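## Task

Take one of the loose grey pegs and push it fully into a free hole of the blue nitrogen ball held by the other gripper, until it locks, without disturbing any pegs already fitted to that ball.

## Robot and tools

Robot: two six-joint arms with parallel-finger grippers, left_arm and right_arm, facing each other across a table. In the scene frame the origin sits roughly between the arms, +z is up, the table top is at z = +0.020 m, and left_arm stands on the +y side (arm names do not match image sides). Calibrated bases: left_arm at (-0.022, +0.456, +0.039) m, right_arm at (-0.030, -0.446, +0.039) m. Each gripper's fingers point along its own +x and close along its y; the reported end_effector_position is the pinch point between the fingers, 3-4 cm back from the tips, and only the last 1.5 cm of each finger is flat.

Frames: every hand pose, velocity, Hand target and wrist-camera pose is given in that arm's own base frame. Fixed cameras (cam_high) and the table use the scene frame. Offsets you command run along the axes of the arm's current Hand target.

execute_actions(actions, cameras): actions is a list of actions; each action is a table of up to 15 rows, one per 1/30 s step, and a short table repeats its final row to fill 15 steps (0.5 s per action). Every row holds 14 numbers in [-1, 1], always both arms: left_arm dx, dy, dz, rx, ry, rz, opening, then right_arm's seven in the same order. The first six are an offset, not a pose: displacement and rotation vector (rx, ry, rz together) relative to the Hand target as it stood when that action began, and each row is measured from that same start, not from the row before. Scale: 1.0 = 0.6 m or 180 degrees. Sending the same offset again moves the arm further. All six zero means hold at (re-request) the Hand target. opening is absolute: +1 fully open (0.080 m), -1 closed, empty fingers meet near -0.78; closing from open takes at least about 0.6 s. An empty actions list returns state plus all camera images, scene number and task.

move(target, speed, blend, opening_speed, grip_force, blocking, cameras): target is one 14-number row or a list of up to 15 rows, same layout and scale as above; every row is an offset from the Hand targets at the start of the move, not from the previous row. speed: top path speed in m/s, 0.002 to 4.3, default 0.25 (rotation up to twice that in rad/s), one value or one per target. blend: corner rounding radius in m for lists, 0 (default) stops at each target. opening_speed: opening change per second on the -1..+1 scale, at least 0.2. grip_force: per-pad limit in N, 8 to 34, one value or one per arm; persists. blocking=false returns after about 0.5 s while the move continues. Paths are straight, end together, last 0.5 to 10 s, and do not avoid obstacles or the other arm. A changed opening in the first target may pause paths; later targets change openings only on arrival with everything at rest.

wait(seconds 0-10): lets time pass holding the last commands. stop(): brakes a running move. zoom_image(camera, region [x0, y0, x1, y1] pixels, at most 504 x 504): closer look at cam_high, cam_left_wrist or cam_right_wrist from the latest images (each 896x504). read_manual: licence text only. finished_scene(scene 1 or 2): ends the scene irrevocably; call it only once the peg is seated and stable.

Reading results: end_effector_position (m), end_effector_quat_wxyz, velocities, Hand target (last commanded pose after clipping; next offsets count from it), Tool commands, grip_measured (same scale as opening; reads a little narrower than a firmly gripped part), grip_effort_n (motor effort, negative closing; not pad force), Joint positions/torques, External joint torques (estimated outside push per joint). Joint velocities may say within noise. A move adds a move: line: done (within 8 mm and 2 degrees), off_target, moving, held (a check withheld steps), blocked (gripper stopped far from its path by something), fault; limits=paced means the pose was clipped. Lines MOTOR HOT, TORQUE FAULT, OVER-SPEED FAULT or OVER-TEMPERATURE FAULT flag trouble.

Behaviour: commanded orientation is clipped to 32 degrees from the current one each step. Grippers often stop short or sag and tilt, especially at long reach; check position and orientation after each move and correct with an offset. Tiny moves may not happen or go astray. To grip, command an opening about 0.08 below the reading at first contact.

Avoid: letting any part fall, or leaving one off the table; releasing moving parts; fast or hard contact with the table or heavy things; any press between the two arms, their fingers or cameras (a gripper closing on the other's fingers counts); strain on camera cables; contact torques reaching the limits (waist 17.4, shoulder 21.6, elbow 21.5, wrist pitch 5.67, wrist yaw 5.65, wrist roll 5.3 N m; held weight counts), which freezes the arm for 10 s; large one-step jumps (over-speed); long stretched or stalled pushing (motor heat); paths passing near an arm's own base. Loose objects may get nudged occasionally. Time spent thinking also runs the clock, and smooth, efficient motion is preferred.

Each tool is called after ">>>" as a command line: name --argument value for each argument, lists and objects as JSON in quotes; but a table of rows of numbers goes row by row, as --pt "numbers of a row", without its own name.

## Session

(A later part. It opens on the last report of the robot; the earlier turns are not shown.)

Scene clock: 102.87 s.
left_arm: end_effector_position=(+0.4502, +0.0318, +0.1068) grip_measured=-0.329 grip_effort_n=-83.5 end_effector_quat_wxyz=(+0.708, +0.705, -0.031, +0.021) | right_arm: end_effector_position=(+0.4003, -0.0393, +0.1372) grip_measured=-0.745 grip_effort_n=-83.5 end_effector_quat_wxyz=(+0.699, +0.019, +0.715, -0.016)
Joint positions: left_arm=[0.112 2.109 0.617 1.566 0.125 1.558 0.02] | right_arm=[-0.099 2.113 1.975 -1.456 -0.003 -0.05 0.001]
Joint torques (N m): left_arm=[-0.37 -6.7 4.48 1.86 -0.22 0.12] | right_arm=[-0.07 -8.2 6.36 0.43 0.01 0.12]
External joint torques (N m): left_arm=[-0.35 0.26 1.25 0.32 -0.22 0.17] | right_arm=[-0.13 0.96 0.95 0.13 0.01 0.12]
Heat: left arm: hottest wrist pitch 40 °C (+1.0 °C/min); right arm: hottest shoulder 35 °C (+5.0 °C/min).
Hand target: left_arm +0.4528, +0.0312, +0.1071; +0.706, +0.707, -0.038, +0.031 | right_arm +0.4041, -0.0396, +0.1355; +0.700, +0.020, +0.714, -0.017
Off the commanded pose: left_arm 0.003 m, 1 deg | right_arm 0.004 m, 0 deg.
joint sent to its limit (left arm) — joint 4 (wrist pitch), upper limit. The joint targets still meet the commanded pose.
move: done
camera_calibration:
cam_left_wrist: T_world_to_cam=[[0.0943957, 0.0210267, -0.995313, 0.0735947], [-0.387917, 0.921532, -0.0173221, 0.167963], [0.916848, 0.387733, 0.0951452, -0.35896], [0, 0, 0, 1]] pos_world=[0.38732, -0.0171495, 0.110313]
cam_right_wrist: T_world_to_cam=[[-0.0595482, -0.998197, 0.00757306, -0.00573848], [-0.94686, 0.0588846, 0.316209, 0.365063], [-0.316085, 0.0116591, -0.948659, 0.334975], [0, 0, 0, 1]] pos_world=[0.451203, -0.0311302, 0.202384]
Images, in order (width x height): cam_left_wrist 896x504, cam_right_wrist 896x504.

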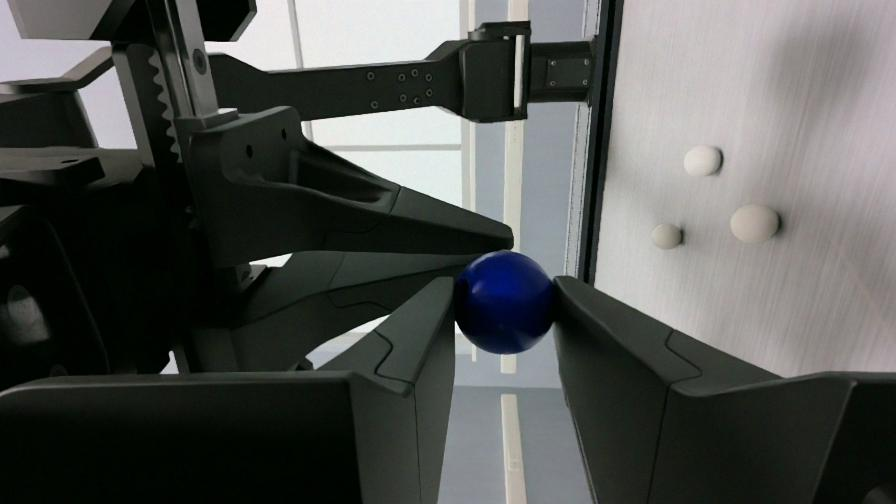

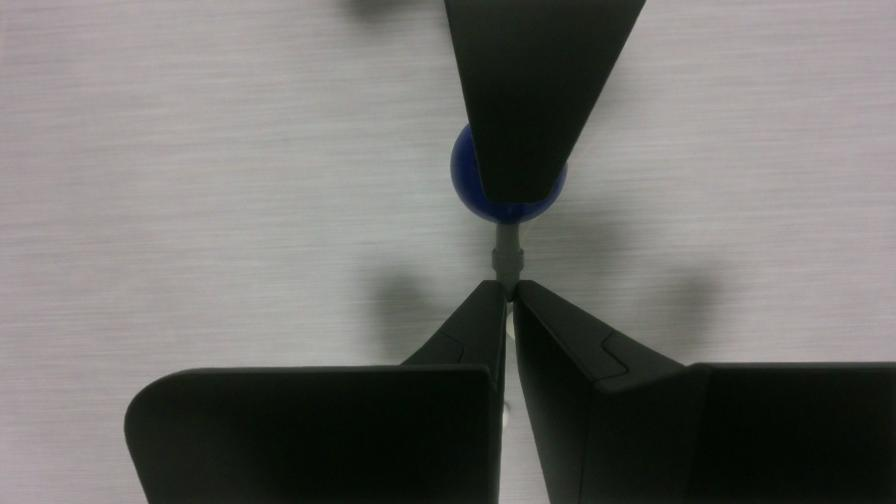

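>>> move --target '[0,0,0,0,0,0,-0.465,0.0,-0.0003,0.005,0,0,0,-0.9]' --cameras '["cam_left_wrist","cam_right_wrist"]' --speed 0.02

>>> zoom_image --camera "cam_right_wrist" --region '[450, 170, 566, 286]'

>>> zoom_image --camera "cam_left_wrist" --region '[430, 220, 580, 370]'

Scene clock: 104.97 s.
left_arm: end_effector_position=(+0.4502, +0.0318, +0.1063) grip_measured=-0.329 grip_effort_n=-83.5 end_effector_quat_wxyz=(+0.708, +0.705, -0.030, +0.021) | right_arm: end_effector_position=(+0.4011, -0.0394, +0.1366) grip_measured=-0.745 grip_effort_n=-83.5 end_effector_quat_wxyz=(+0.695, +0.019, +0.718, -0.015)
Joint positions: left_arm=[0.112 2.11 0.617 1.566 0.125 1.558 0.02] | right_arm=[-0.099 2.127 1.994 -1.47 -0.003 -0.05 0.001]
Joint torques (N m): left_arm=[-0.38 -6.85 4.47 1.86 -0.22 0.12] | right_arm=[-0.04 -8.16 6.74 1.03 0.03 0.12]
External joint torques (N m): left_arm=[-0.37 0.27 1.16 0.27 -0.21 0.17] | right_arm=[0.02 1.01 1.4 0.76 0.02 0.12]
Heat: left arm: hottest wrist pitch 40 °C (+1.0 °C/min); right arm: hottest shoulder 35 °C (+5.0 °C/min).
Hand target: left_arm +0.4528, +0.0312, +0.1071; +0.706, +0.707, -0.038, +0.031 | right_arm +0.4071, -0.0400, +0.1355; +0.700, +0.020, +0.714, -0.017
Off the commanded pose: left_arm 0.003 m, 1 deg | right_arm 0.006 m, 1 deg.
joint sent to its limit (left arm) — joint 4 (wrist pitch), upper limit. The joint targets still meet the commanded pose.
move: done
camera_calibration:
cam_left_wrist: T_world_to_cam=[[0.0932651, 0.0208909, -0.995422, 0.0736427], [-0.387928, 0.921533, -0.0170063, 0.167925], [0.916959, 0.387738, 0.094051, -0.358843], [0, 0, 0, 1]] pos_world=[0.387319, -0.0171496, 0.109911]
cam_right_wrist: T_world_to_cam=[[-0.0594693, -0.998205, 0.0071536, -0.00569948], [-0.943818, 0.05856, 0.325235, 0.36356], [-0.32507, 0.0125898, -0.945606, 0.337881], [0, 0, 0, 1]] pos_world=[0.452631, -0.0312332, 0.2013]
Images, in order (width x height): cam_left_wrist 896x504, cam_right_wrist 896x504.

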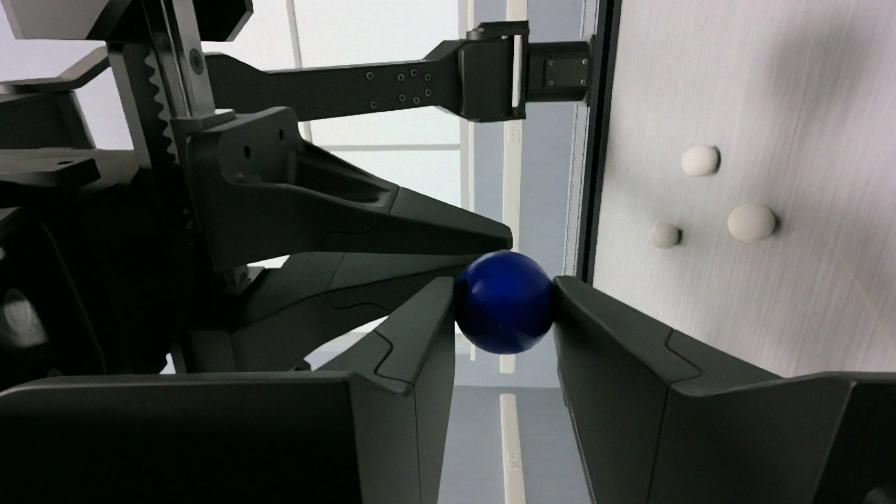

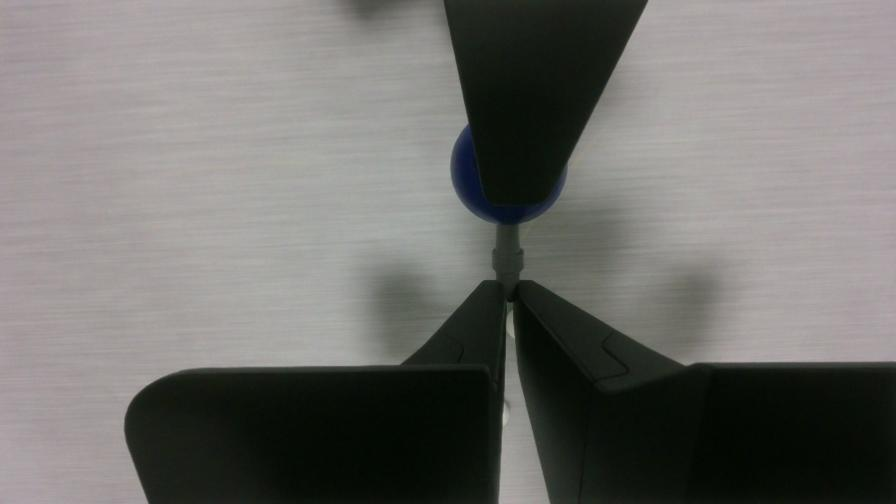

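Scaled by 4.345 from the camera's 896x504 image, which has a finer 1280x720 frame.

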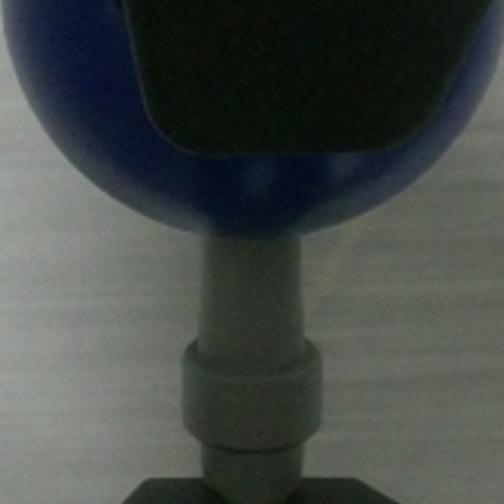

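Scaled by 3.360 from the camera's 896x504 image, which has a finer 1280x720 frame.

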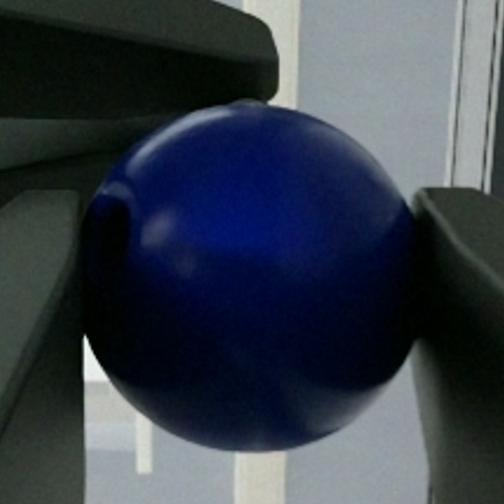

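>>> move --target '[0,0,0,0,0,0,-0.465,-0.0005,-0.0003,0.005,0,-0.01,0,-0.95]' --cameras '["cam_left_wrist","cam_right_wrist"]' --speed 0.02

>>> zoom_image --camera "cam_right_wrist" --region '[450, 170, 566, 286]'

>>> zoom_image --camera "cam_left_wrist" --region '[430, 220, 580, 370]'

Scene clock: 108.40 s.
left_arm: end_effector_position=(+0.4502, +0.0318, +0.1046) grip_measured=-0.329 grip_effort_n=-83.5 end_effector_quat_wxyz=(+0.708, +0.705, -0.029, +0.020) | right_arm: end_effector_position=(+0.4022, -0.0397, +0.1334) grip_measured=-0.745 grip_effort_n=-83.5 end_effector_quat_wxyz=(+0.697, +0.019, +0.717, -0.016)
Joint positions: left_arm=[0.112 2.114 0.617 1.565 0.124 1.558 0.02] | right_arm=[-0.099 2.127 1.982 -1.454 -0.003 -0.05 0.001]
Joint torques (N m): left_arm=[-0.38 -7.35 4.43 1.89 -0.19 0.12] | right_arm=[-0.01 -10.19 5.17 2.87 -0.05 0.1]
External joint torques (N m): left_arm=[-0.42 -0.29 1.2 0.31 -0.18 0.17] | right_arm=[-0.02 -0.97 -0.21 2.59 -0.05 0.1]
Heat: left arm: hottest wrist pitch 40 °C (+0.0 °C/min); right arm: hottest elbow 36 °C (+3.0 °C/min).
Hand target: left_arm +0.4528, +0.0311, +0.1071; +0.706, +0.707, -0.038, +0.030 | right_arm +0.4100, -0.0403, +0.1356; +0.711, +0.019, +0.703, -0.017
Off the commanded pose: left_arm 0.004 m, 2 deg | right_arm 0.008 m, 2 deg.
joint sent to its limit (left arm) — joint 4 (wrist pitch), upper limit. The joint targets still meet the commanded pose.
move: done
camera_calibration:
cam_left_wrist: T_world_to_cam=[[0.0891409, 0.0204433, -0.995809, 0.0738734], [-0.388362, 0.92137, -0.0158496, 0.167847], [0.917185, 0.388148, 0.0900712, -0.358393], [0, 0, 0, 1]] pos_world=[0.387313, -0.0170498, 0.108505]
cam_right_wrist: T_world_to_cam=[[-0.0598672, -0.998179, 0.00733354, -0.00577719], [-0.944889, 0.059037, 0.322022, 0.366534], [-0.321869, 0.0123492, -0.946704, 0.33409], [0, 0, 0, 1]] pos_world=[0.453521, -0.0315315, 0.198295]
Images, in order (width x height): cam_left_wrist 896x504, cam_right_wrist 896x504.

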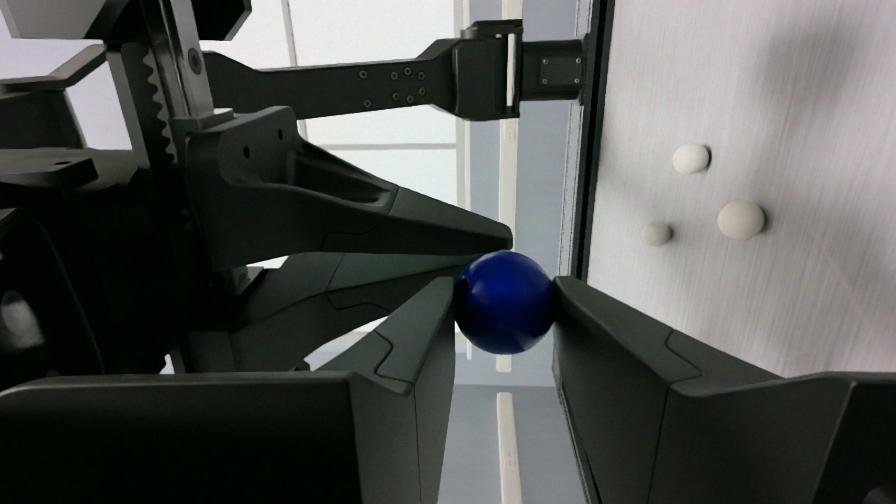

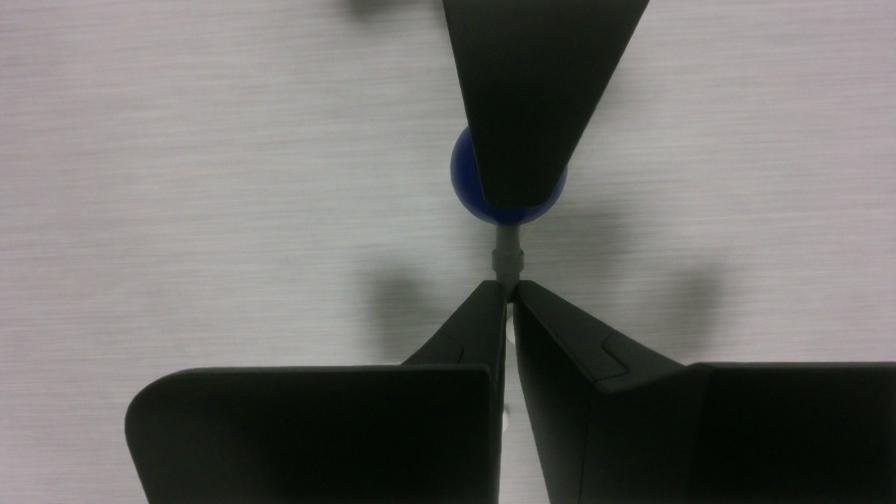

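Scaled by 4.345 from the camera's 896x504 image, which has a finer 1280x720 frame.

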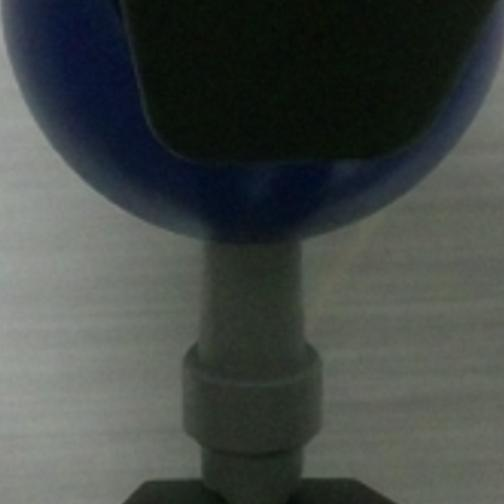

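Scaled by 3.360 from the camera's 896x504 image, which has a finer 1280x720 frame.

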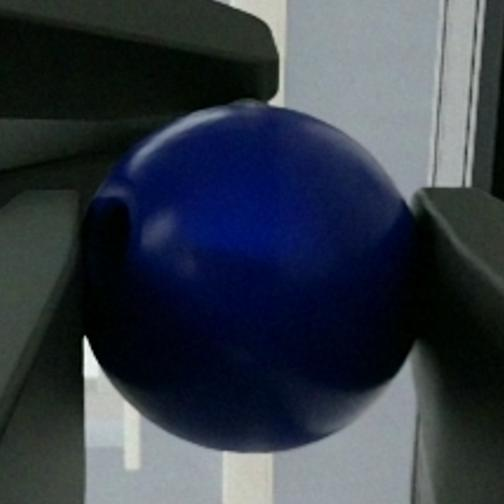

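>>> move --target '[0,0,0,0,0,0,-0.465,-0.004,0,0.004,0,-0.007,0,-1]' --cameras '["cam_left_wrist","cam_right_wrist"]' --speed 0.02

>>> zoom_image --camera "cam_right_wrist" --region '[450, 170, 566, 286]'

Scene clock: 112.13 s.
left_arm: end_effector_position=(+0.4496, +0.0318, +0.1031) grip_measured=-0.329 grip_effort_n=-83.5 end_effector_quat_wxyz=(+0.709, +0.705, -0.027, +0.018) | right_arm: end_effector_position=(+0.4032, -0.0401, +0.1311) grip_measured=-0.745 grip_effort_n=-83.5 end_effector_quat_wxyz=(+0.698, +0.019, +0.716, -0.016)
Joint positions: left_arm=[0.112 2.115 0.614 1.564 0.124 1.558 0.02] | right_arm=[-0.1 2.127 1.972 -1.441 -0.003 -0.05 0.001]
Joint torques (N m): left_arm=[-0.37 -7.49 4.8 1.96 -0.18 0.11] | right_arm=[0.05 -11.46 5.55 3.32 -0.06 0.09]
External joint torques (N m): left_arm=[-0.39 -0.39 1.55 0.37 -0.17 0.16] | right_arm=[0.05 -2.34 0.2 3.02 -0.06 0.09]
Heat: left arm: hottest wrist pitch 40 °C (+0.0 °C/min); right arm: hottest wrist pitch 37 °C (-1.0 °C/min).
Hand target: left_arm +0.4528, +0.0311, +0.1072; +0.706, +0.707, -0.038, +0.031 | right_arm +0.4124, -0.0405, +0.1380; +0.718, +0.019, +0.695, -0.017
Off the commanded pose: left_arm 0.005 m, 2 deg | right_arm 0.012 m, 3 deg.
joint sent to its limit (left arm) — joint 4 (wrist pitch), upper limit. The joint targets still meet the commanded pose.
move: off_target (right_arm)
camera_calibration:
cam_left_wrist: T_world_to_cam=[[0.0841932, 0.0198851, -0.996251, 0.0746787], [-0.388782, 0.921216, -0.0144686, 0.167696], [0.917475, 0.388543, 0.0852911, -0.357281], [0, 0, 0, 1]] pos_world=[0.386706, -0.0171501, 0.107298]
cam_right_wrist: T_world_to_cam=[[-0.060633, -0.998133, 0.00742152, -0.00577949], [-0.946052, 0.059837, 0.318441, 0.369238], [-0.318291, 0.0122869, -0.947914, 0.330965], [0, 0, 0, 1]] pos_world=[0.454311, -0.0319293, 0.196188]
Images, in order (width x height): cam_left_wrist 896x504, cam_right_wrist 896x504.

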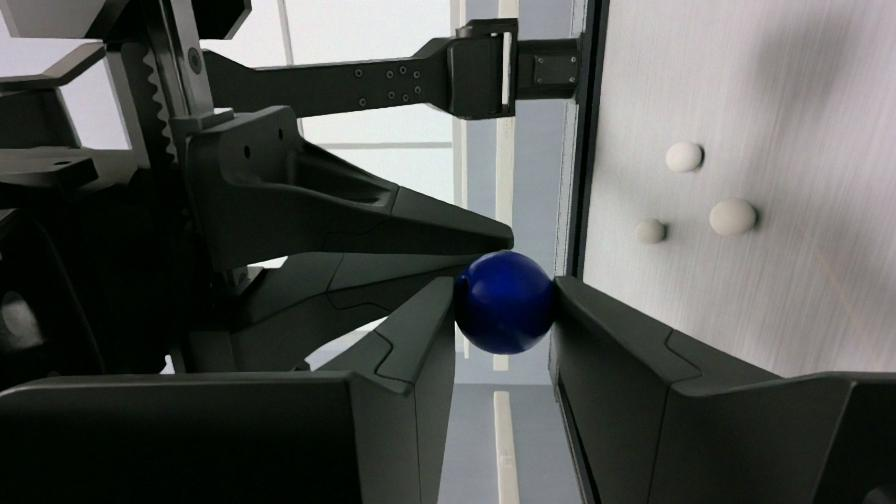

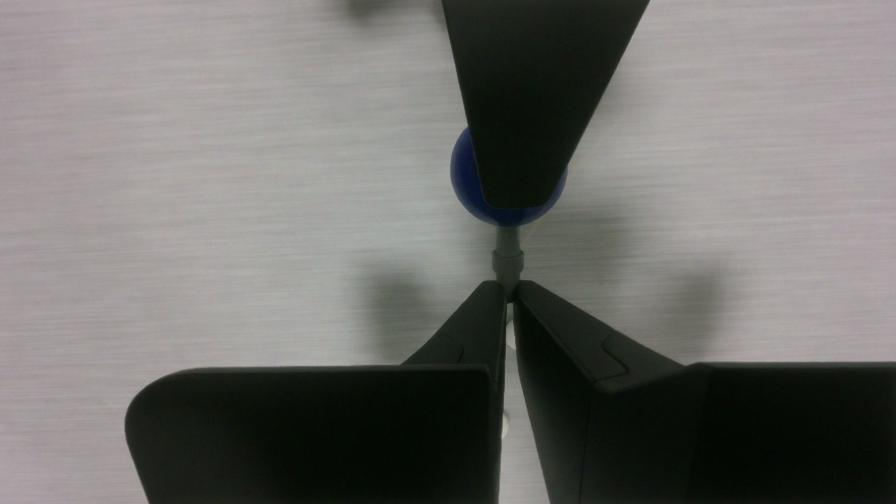

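Scaled by 4.345 from the camera's 896x504 image, which has a finer 1280x720 frame.

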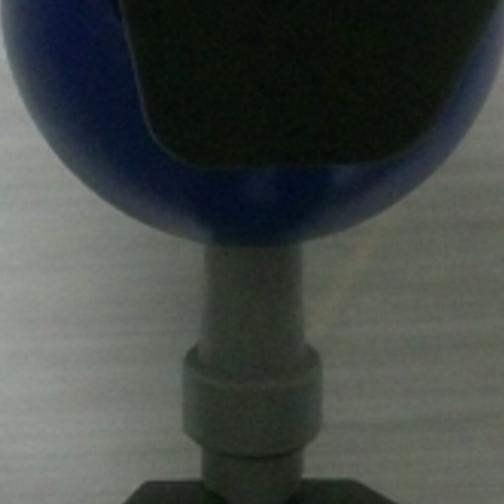

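>>> zoom_image --camera "cam_left_wrist" --region '[430, 220, 580, 370]'

Scaled by 3.360 from the camera's 896x504 image, which has a finer 1280x720 frame.

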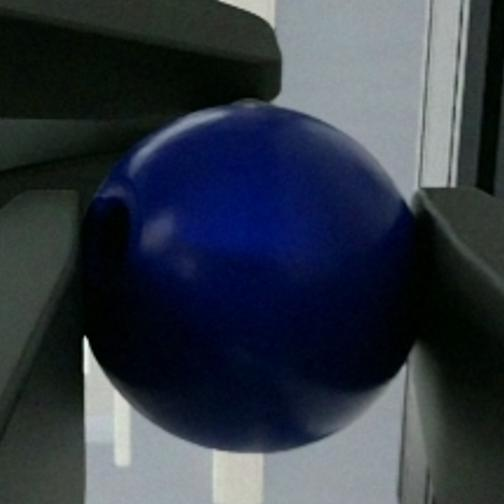

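>>> move --target '[0,0,0,0,0,0,-0.465,0,0,-0.0117,0,0.006,0,-1]' --cameras '["cam_left_wrist","cam_right_wrist"]' --speed 0.02

>>> zoom_image --camera "cam_right_wrist" --region '[450, 170, 566, 286]'

>>> zoom_image --camera "cam_left_wrist" --region '[430, 220, 580, 370]'

Scene clock: 116.97 s.
left_arm: end_effector_position=(+0.4496, +0.0318, +0.1029) grip_measured=-0.329 grip_effort_n=-83.5 end_effector_quat_wxyz=(+0.709, +0.705, -0.027, +0.018) | right_arm: end_effector_position=(+0.4020, -0.0400, +0.1307) grip_measured=-0.745 grip_effort_n=-83.5 end_effector_quat_wxyz=(+0.699, +0.019, +0.715, -0.016)
Joint positions: left_arm=[0.112 2.115 0.614 1.564 0.124 1.558 0.02] | right_arm=[-0.1 2.12 1.959 -1.434 -0.003 -0.05 0.001]
Joint torques (N m): left_arm=[-0.37 -7.51 4.79 1.99 -0.19 0.12] | right_arm=[-0.03 -12.1 4.63 1.87 -0.04 0.06]
External joint torques (N m): left_arm=[-0.38 -0.4 1.53 0.4 -0.17 0.17] | right_arm=[-0.03 -2.91 -0.73 1.6 -0.04 0.06]
Heat: left arm: hottest wrist pitch 40 °C (-1.0 °C/min); right arm: hottest wrist pitch 39 °C (+2.0 °C/min).
Hand target: left_arm +0.4528, +0.0311, +0.1071; +0.706, +0.707, -0.038, +0.031 | right_arm +0.4054, -0.0401, +0.1379; +0.712, +0.019, +0.702, -0.017
Off the commanded pose: left_arm 0.005 m, 2 deg | right_arm 0.008 m, 2 deg.
joint sent to its limit (left arm) — joint 4 (wrist pitch), upper limit. The joint targets still meet the commanded pose.
move: done
camera_calibration:
cam_left_wrist: T_world_to_cam=[[0.0834295, 0.0198978, -0.996315, 0.074781], [-0.388782, 0.921221, -0.0141578, 0.167659], [0.917545, 0.38853, 0.0845929, -0.357215], [0, 0, 0, 1]] pos_world=[0.386705, -0.0171501, 0.107097]
cam_right_wrist: T_world_to_cam=[[-0.0606589, -0.99813, 0.00752235, -0.00576387], [-0.946664, 0.0599172, 0.316603, 0.368733], [-0.316462, 0.0120837, -0.948528, 0.329546], [0, 0, 0, 1]] pos_world=[0.453005, -0.0318287, 0.195885]
Images, in order (width x height): cam_left_wrist 896x504, cam_right_wrist 896x504.

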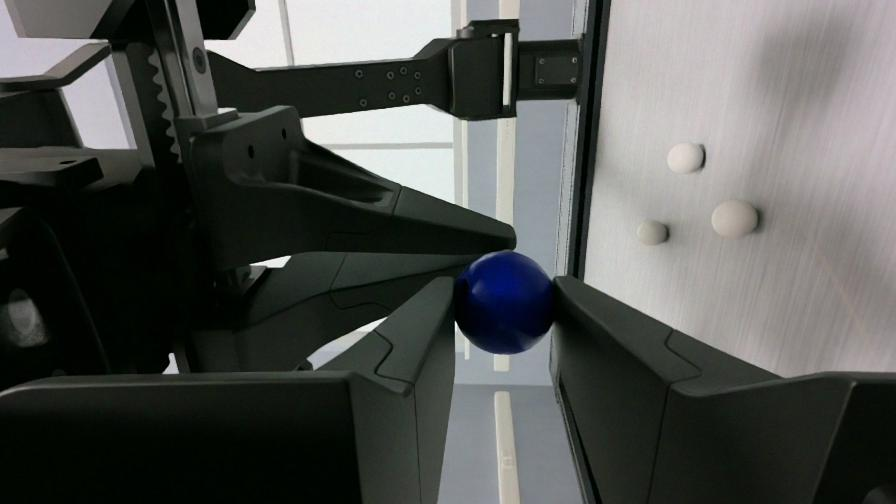

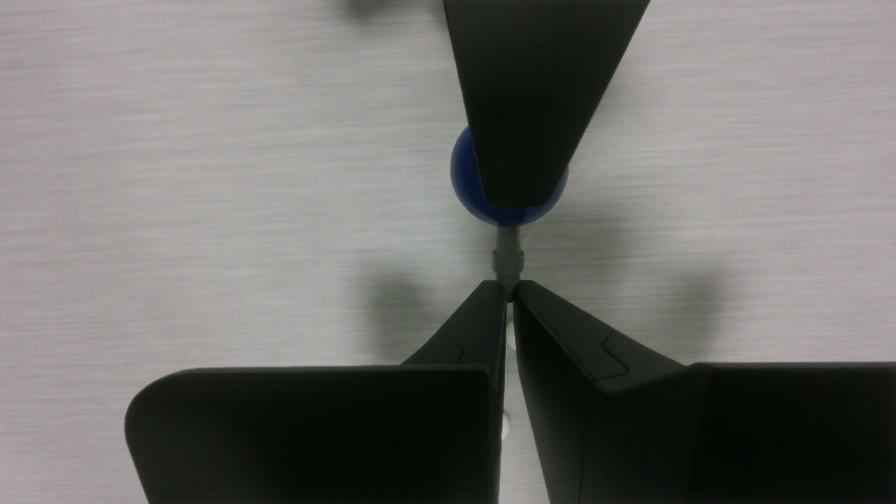

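Scaled by 4.345 from the camera's 896x504 image, which has a finer 1280x720 frame.

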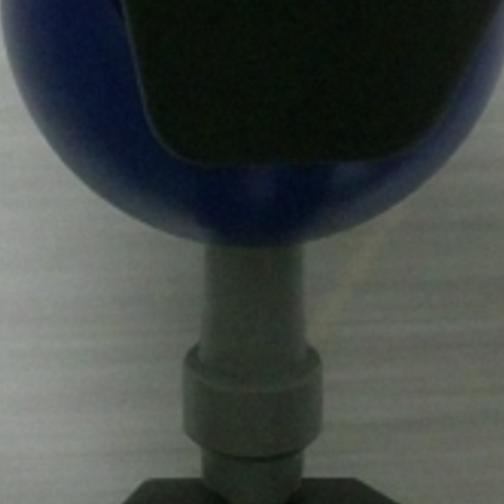

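Scaled by 3.360 from the camera's 896x504 image, which has a finer 1280x720 frame.

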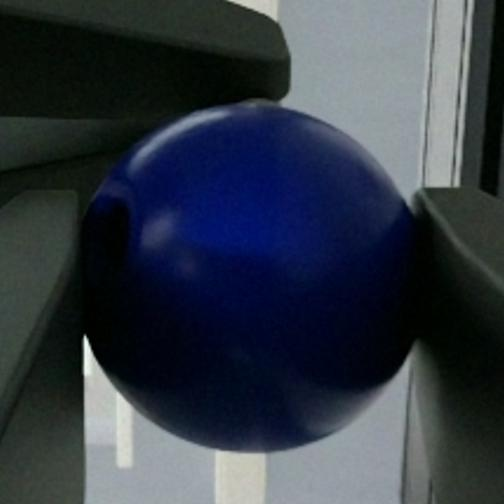

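>>> move --target '[0,0,0,0,0,0,-0.465,-0.006,0,-0.003,0,0.0,0,-1]' --cameras '["cam_left_wrist","cam_right_wrist"]' --speed 0.02

>>> zoom_image --camera "cam_right_wrist" --region '[450, 170, 566, 286]'

>>> zoom_image --camera "cam_left_wrist" --region '[430, 220, 580, 370]'

Scene clock: 118.40 s.
left_arm: end_effector_position=(+0.4496, +0.0318, +0.1030) grip_measured=-0.329 grip_effort_n=-83.5 end_effector_quat_wxyz=(+0.709, +0.705, -0.027, +0.018) | right_arm: end_effector_position=(+0.4017, -0.0399, +0.1324) grip_measured=-0.745 grip_effort_n=-83.5 end_effector_quat_wxyz=(+0.700, +0.019, +0.714, -0.016)
Joint positions: left_arm=[0.112 2.115 0.614 1.565 0.124 1.558 0.02] | right_arm=[-0.1 2.115 1.959 -1.435 -0.003 -0.05 0.001]
Joint torques (N m): left_arm=[-0.37 -7.51 4.79 1.94 -0.19 0.12] | right_arm=[-0.01 -12.44 4.92 1.17 -0.03 0.04]
External joint torques (N m): left_arm=[-0.32 -0.48 1.57 0.37 -0.18 0.17] | right_arm=[-0.01 -3.35 -0.46 0.87 -0.03 0.04]
Heat: left arm: hottest wrist pitch 40 °C (-1.0 °C/min); right arm: hottest wrist pitch 39 °C (+2.0 °C/min).
Hand target: left_arm +0.4528, +0.0311, +0.1071; +0.706, +0.707, -0.038, +0.031 | right_arm +0.4036, -0.0400, +0.1415; +0.712, +0.019, +0.702, -0.017
Off the commanded pose: left_arm 0.005 m, 2 deg | right_arm 0.009 m, 2 deg.
joint sent to its limit (left arm) — joint 4 (wrist pitch), upper limit. The joint targets still meet the commanded pose.
move: off_target (right_arm)
camera_calibration:
cam_left_wrist: T_world_to_cam=[[0.0841932, 0.0198851, -0.996251, 0.0746787], [-0.388782, 0.921216, -0.0144686, 0.167696], [0.917475, 0.388543, 0.0852911, -0.357281], [0, 0, 0, 1]] pos_world=[0.386706, -0.0171501, 0.107298]
cam_right_wrist: T_world_to_cam=[[-0.0606612, -0.998129, 0.0076361, -0.00573582], [-0.947736, 0.0599959, 0.313364, 0.368678], [-0.313236, 0.011772, -0.949602, 0.329891], [0, 0, 0, 1]] pos_world=[0.452395, -0.0317278, 0.197779]
Images, in order (width x height): cam_left_wrist 896x504, cam_right_wrist 896x504.

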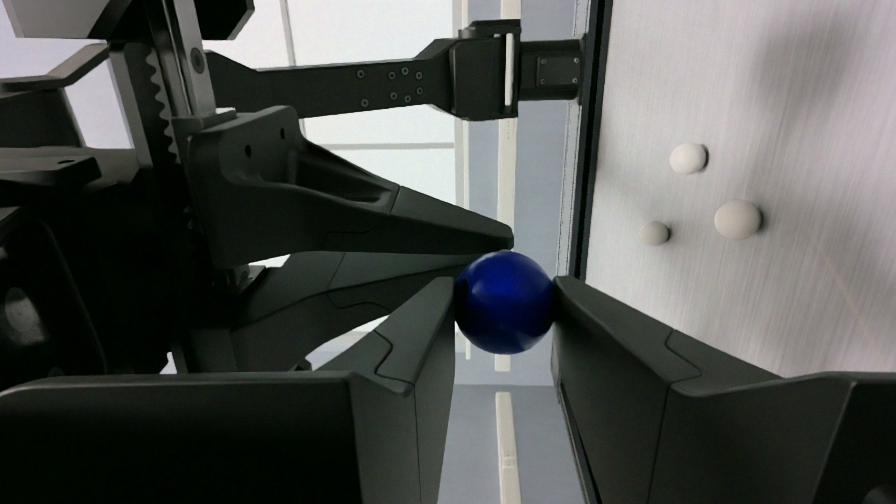

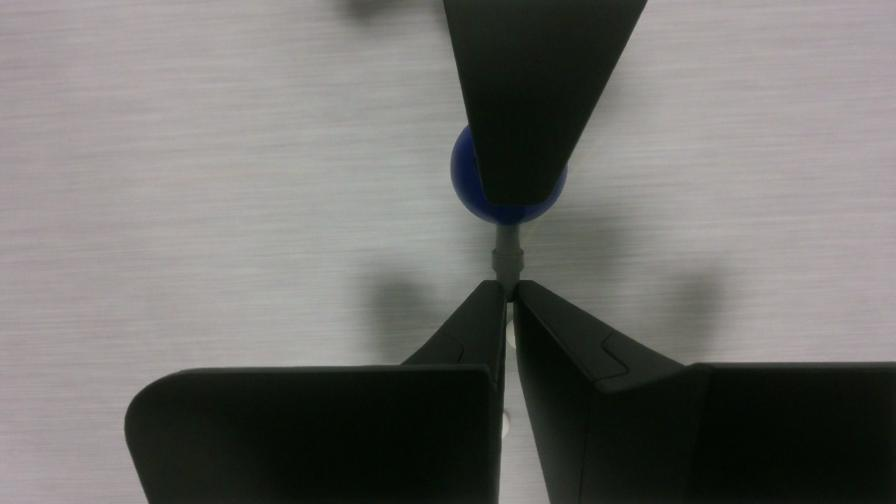

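Scaled by 4.345 from the camera's 896x504 image, which has a finer 1280x720 frame.

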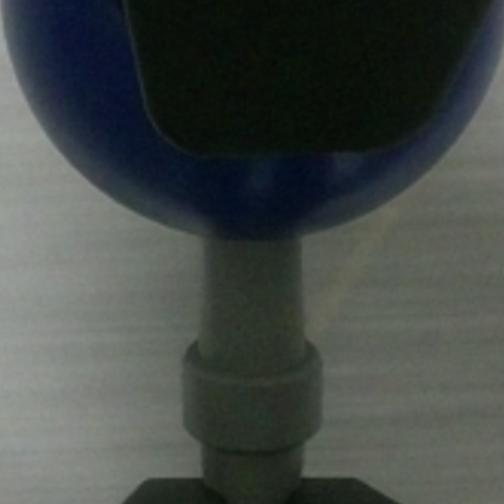

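Scaled by 3.360 from the camera's 896x504 image, which has a finer 1280x720 frame.

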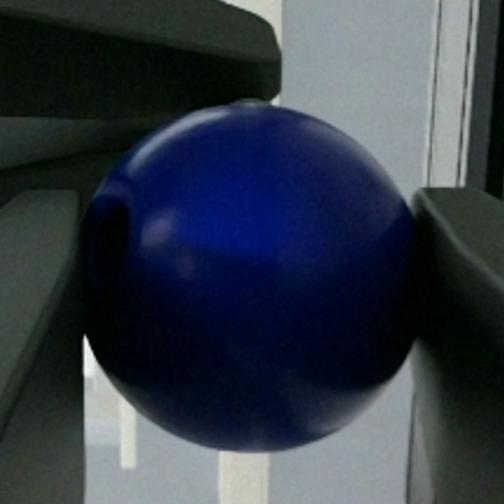

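>>> move --target '[0,0,0,0,0,0,-0.465,0.01,0,-0.0187,0,0.0106,0,-1]' --cameras '["cam_left_wrist","cam_right_wrist"]' --speed 0.03

>>> zoom_image --camera "cam_right_wrist" --region '[450, 170, 566, 286]'

>>> zoom_image --camera "cam_left_wrist" --region '[430, 220, 580, 370]'

Scene clock: 126.13 s.
left_arm: end_effector_position=(+0.4503, +0.0319, +0.1044) grip_measured=-0.329 grip_effort_n=-83.5 end_effector_quat_wxyz=(+0.708, +0.705, -0.029, +0.020) | right_arm: end_effector_position=(+0.3943, -0.0392, +0.1284) grip_measured=-0.745 grip_effort_n=-83.5 end_effector_quat_wxyz=(+0.694, +0.020, +0.720, -0.016)
Joint positions: left_arm=[0.112 2.115 0.618 1.566 0.124 1.558 0.02] | right_arm=[-0.1 2.096 1.914 -1.425 -0.003 -0.05 0.001]
Joint torques (N m): left_arm=[-0.35 -7.5 4.42 1.85 -0.18 0.12] | right_arm=[-0.1 -12.21 3.92 0.45 0.01 0.04]
External joint torques (N m): left_arm=[-0.38 -0.38 1.16 0.26 -0.16 0.17] | right_arm=[-0.11 -3.19 -1.49 0.16 0.01 0.04]
Heat: left arm: hottest wrist pitch 41 °C (-1.0 °C/min); right arm: hottest shoulder 40 °C (+10.1 °C/min).
Hand target: left_arm +0.4528, +0.0312, +0.1071; +0.706, +0.707, -0.038, +0.031 | right_arm +0.3925, -0.0394, +0.1353; +0.700, +0.020, +0.714, -0.017
Off the commanded pose: left_arm 0.004 m, 2 deg | right_arm 0.007 m, 1 deg.
joint sent to its limit (left arm) — joint 4 (wrist pitch), upper limit. The joint targets still meet the commanded pose.
move: done
camera_calibration:
cam_left_wrist: T_world_to_cam=[[0.0891268, 0.0204802, -0.99581, 0.0736715], [-0.38874, 0.921211, -0.015847, 0.168025], [0.917026, 0.388524, 0.0900661, -0.358398], [0, 0, 0, 1]] pos_world=[0.387412, -0.0170493, 0.108305]
cam_right_wrist: T_world_to_cam=[[-0.0605824, -0.998138, 0.00703211, -0.0054026], [-0.942369, 0.059517, 0.329239, 0.358774], [-0.329045, 0.0133192, -0.94422, 0.329363], [0, 0, 0, 1]] pos_world=[0.446145, -0.0311325, 0.192907]
Images, in order (width x height): cam_left_wrist 896x504, cam_right_wrist 896x504.

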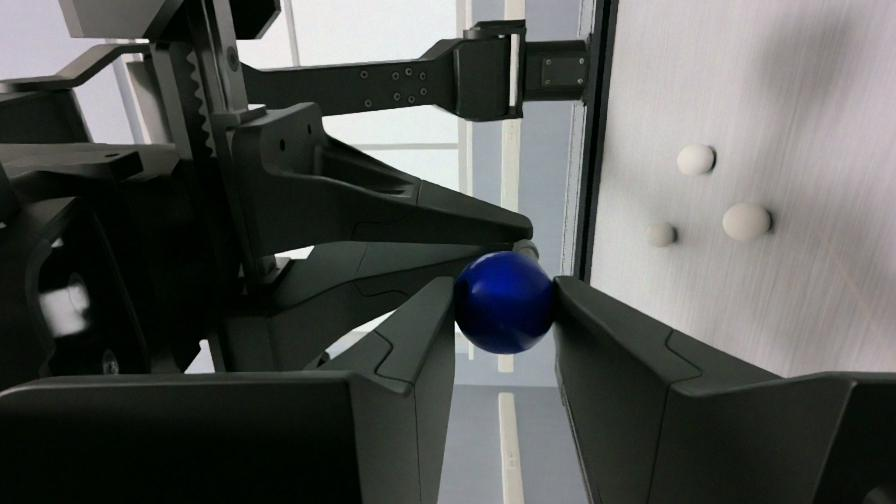

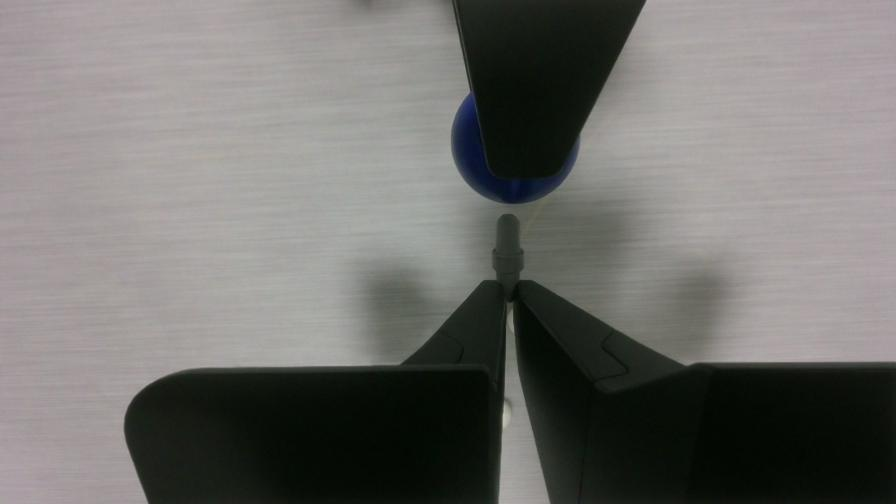

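Scaled by 4.345 from the camera's 896x504 image, which has a finer 1280x720 frame.

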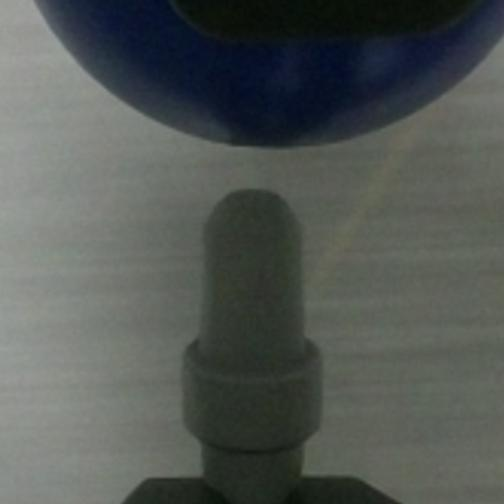

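Scaled by 3.360 from the camera's 896x504 image, which has a finer 1280x720 frame.

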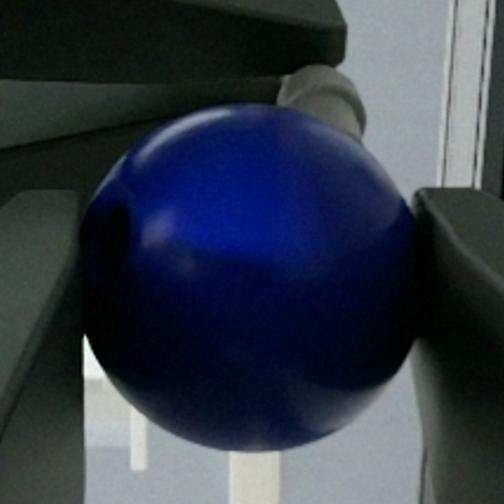

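>>> move --pt "0 0.04 0 0 0 0 -0.465 -0.05 0 -0.05 0 0 0 -1" --pt "0 0 0 0 0 0 -0.465 0 0 0 0 0 0 -1" --cameras '["cam_left_wrist","cam_right_wrist"]' --speed 0.08

>>> zoom_image --camera "cam_right_wrist" --region '[450, 170, 566, 286]'

>>> zoom_image --camera "cam_left_wrist" --region '[430, 220, 580, 370]'

Scene clock: 129.30 s.
left_arm: end_effector_position=(+0.4503, +0.0319, +0.1073) grip_measured=-0.329 grip_effort_n=-83.5 end_effector_quat_wxyz=(+0.708, +0.705, -0.031, +0.022) | right_arm: end_effector_position=(+0.3889, -0.0397, +0.1367) grip_measured=-0.745 grip_effort_n=-83.5 end_effector_quat_wxyz=(+0.699, +0.020, +0.714, -0.017)
Joint positions: left_arm=[0.112 2.108 0.618 1.566 0.124 1.558 0.02] | right_arm=[-0.103 2.06 1.893 -1.425 -0.003 -0.05 0.001]
Joint torques (N m): left_arm=[-0.37 -6.61 4.45 1.86 -0.18 0.12] | right_arm=[0.17 -7.89 6.14 0.5 0 0.05]
External joint torques (N m): left_arm=[-0.35 0.51 1.14 0.26 -0.17 0.17] | right_arm=[0.2 0.86 0.77 0.21 0 0.05]
Heat: left arm: hottest wrist pitch 41 °C (-1.0 °C/min); right arm: hottest shoulder 41 °C (+11.1 °C/min).
Hand target: left_arm +0.4528, +0.0312, +0.1072; +0.706, +0.707, -0.038, +0.031 | right_arm +0.3924, -0.0394, +0.1353; +0.700, +0.020, +0.714, -0.017
Off the commanded pose: left_arm 0.003 m, 1 deg | right_arm 0.004 m, 0 deg.
joint sent to its limit (left arm) — joint 4 (wrist pitch), upper limit. The joint targets still meet the commanded pose.
move: done
camera_calibration:
cam_left_wrist: T_world_to_cam=[[0.0955381, 0.0211724, -0.995201, 0.0735303], [-0.388977, 0.921076, -0.0177459, 0.168365], [0.91628, 0.388806, 0.0962335, -0.359011], [0, 0, 0, 1]] pos_world=[0.38742, -0.017048, 0.110714]
cam_right_wrist: T_world_to_cam=[[-0.0633293, -0.997964, 0.00754723, -0.00533142], [-0.947107, 0.0624825, 0.314776, 0.354944], [-0.314607, 0.0127865, -0.949136, 0.330479], [0, 0, 0, 1]] pos_world=[0.439803, -0.031724, 0.201982]
Images, in order (width x height): cam_left_wrist 896x504, cam_right_wrist 896x504.

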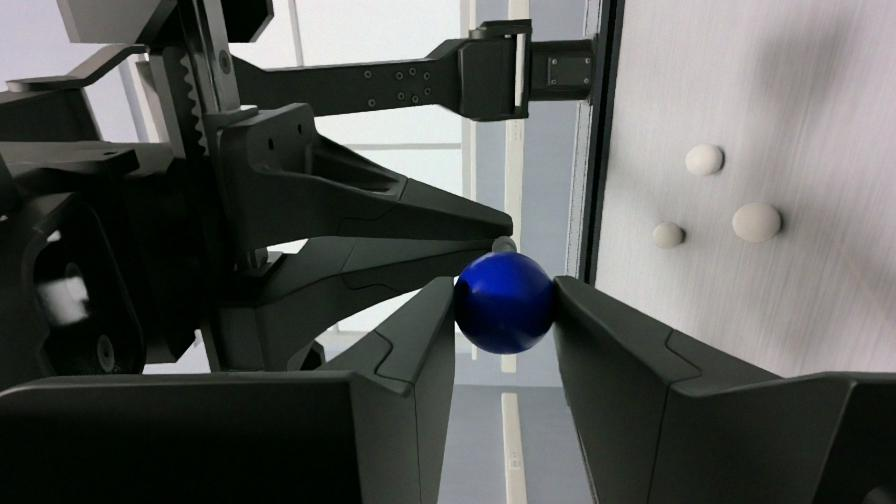

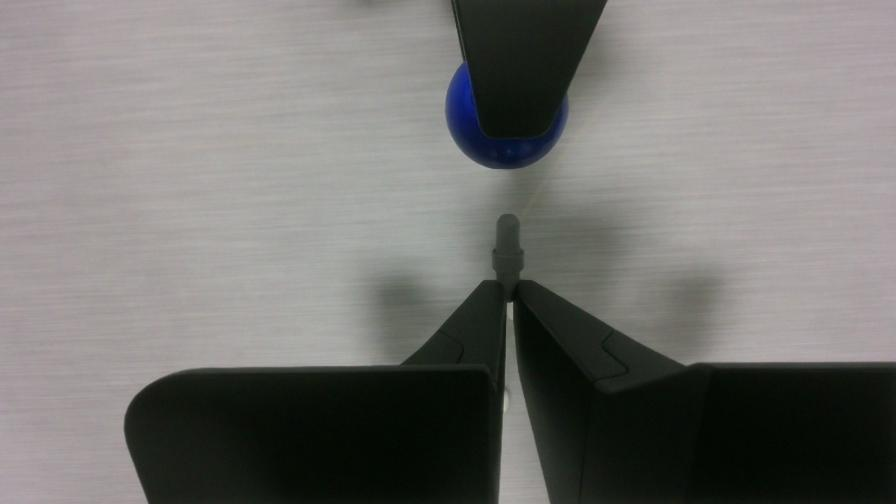

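Scaled by 4.345 from the camera's 896x504 image, which has a finer 1280x720 frame.

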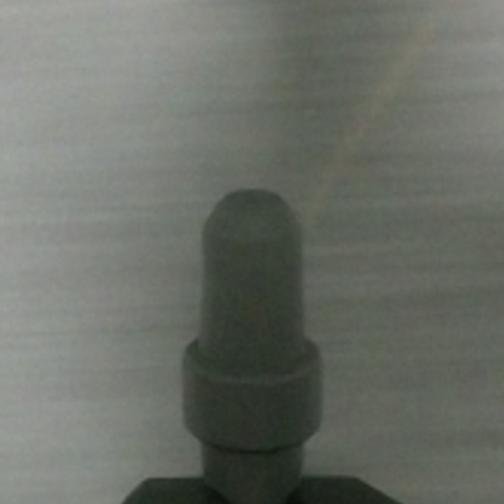

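Scaled by 3.360 from the camera's 896x504 image, which has a finer 1280x720 frame.

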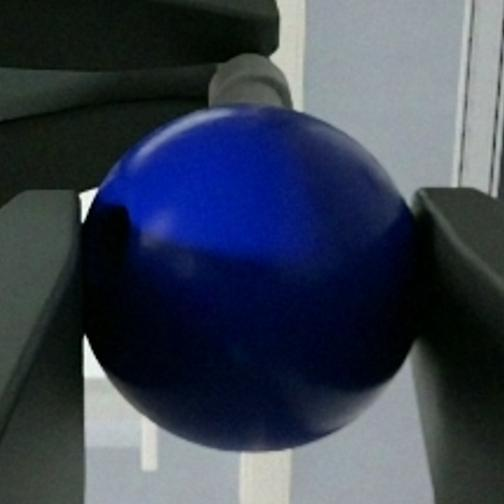

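>>> zoom_image --camera "cam_right_wrist" --region '[450, 110, 566, 226]'

Scaled by 4.345 from the camera's 896x504 image, which has a finer 1280x720 frame.

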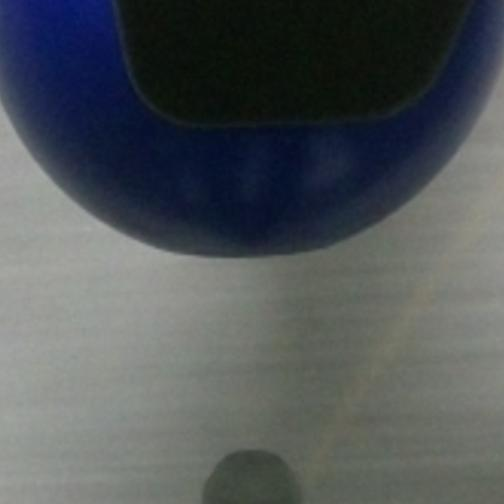

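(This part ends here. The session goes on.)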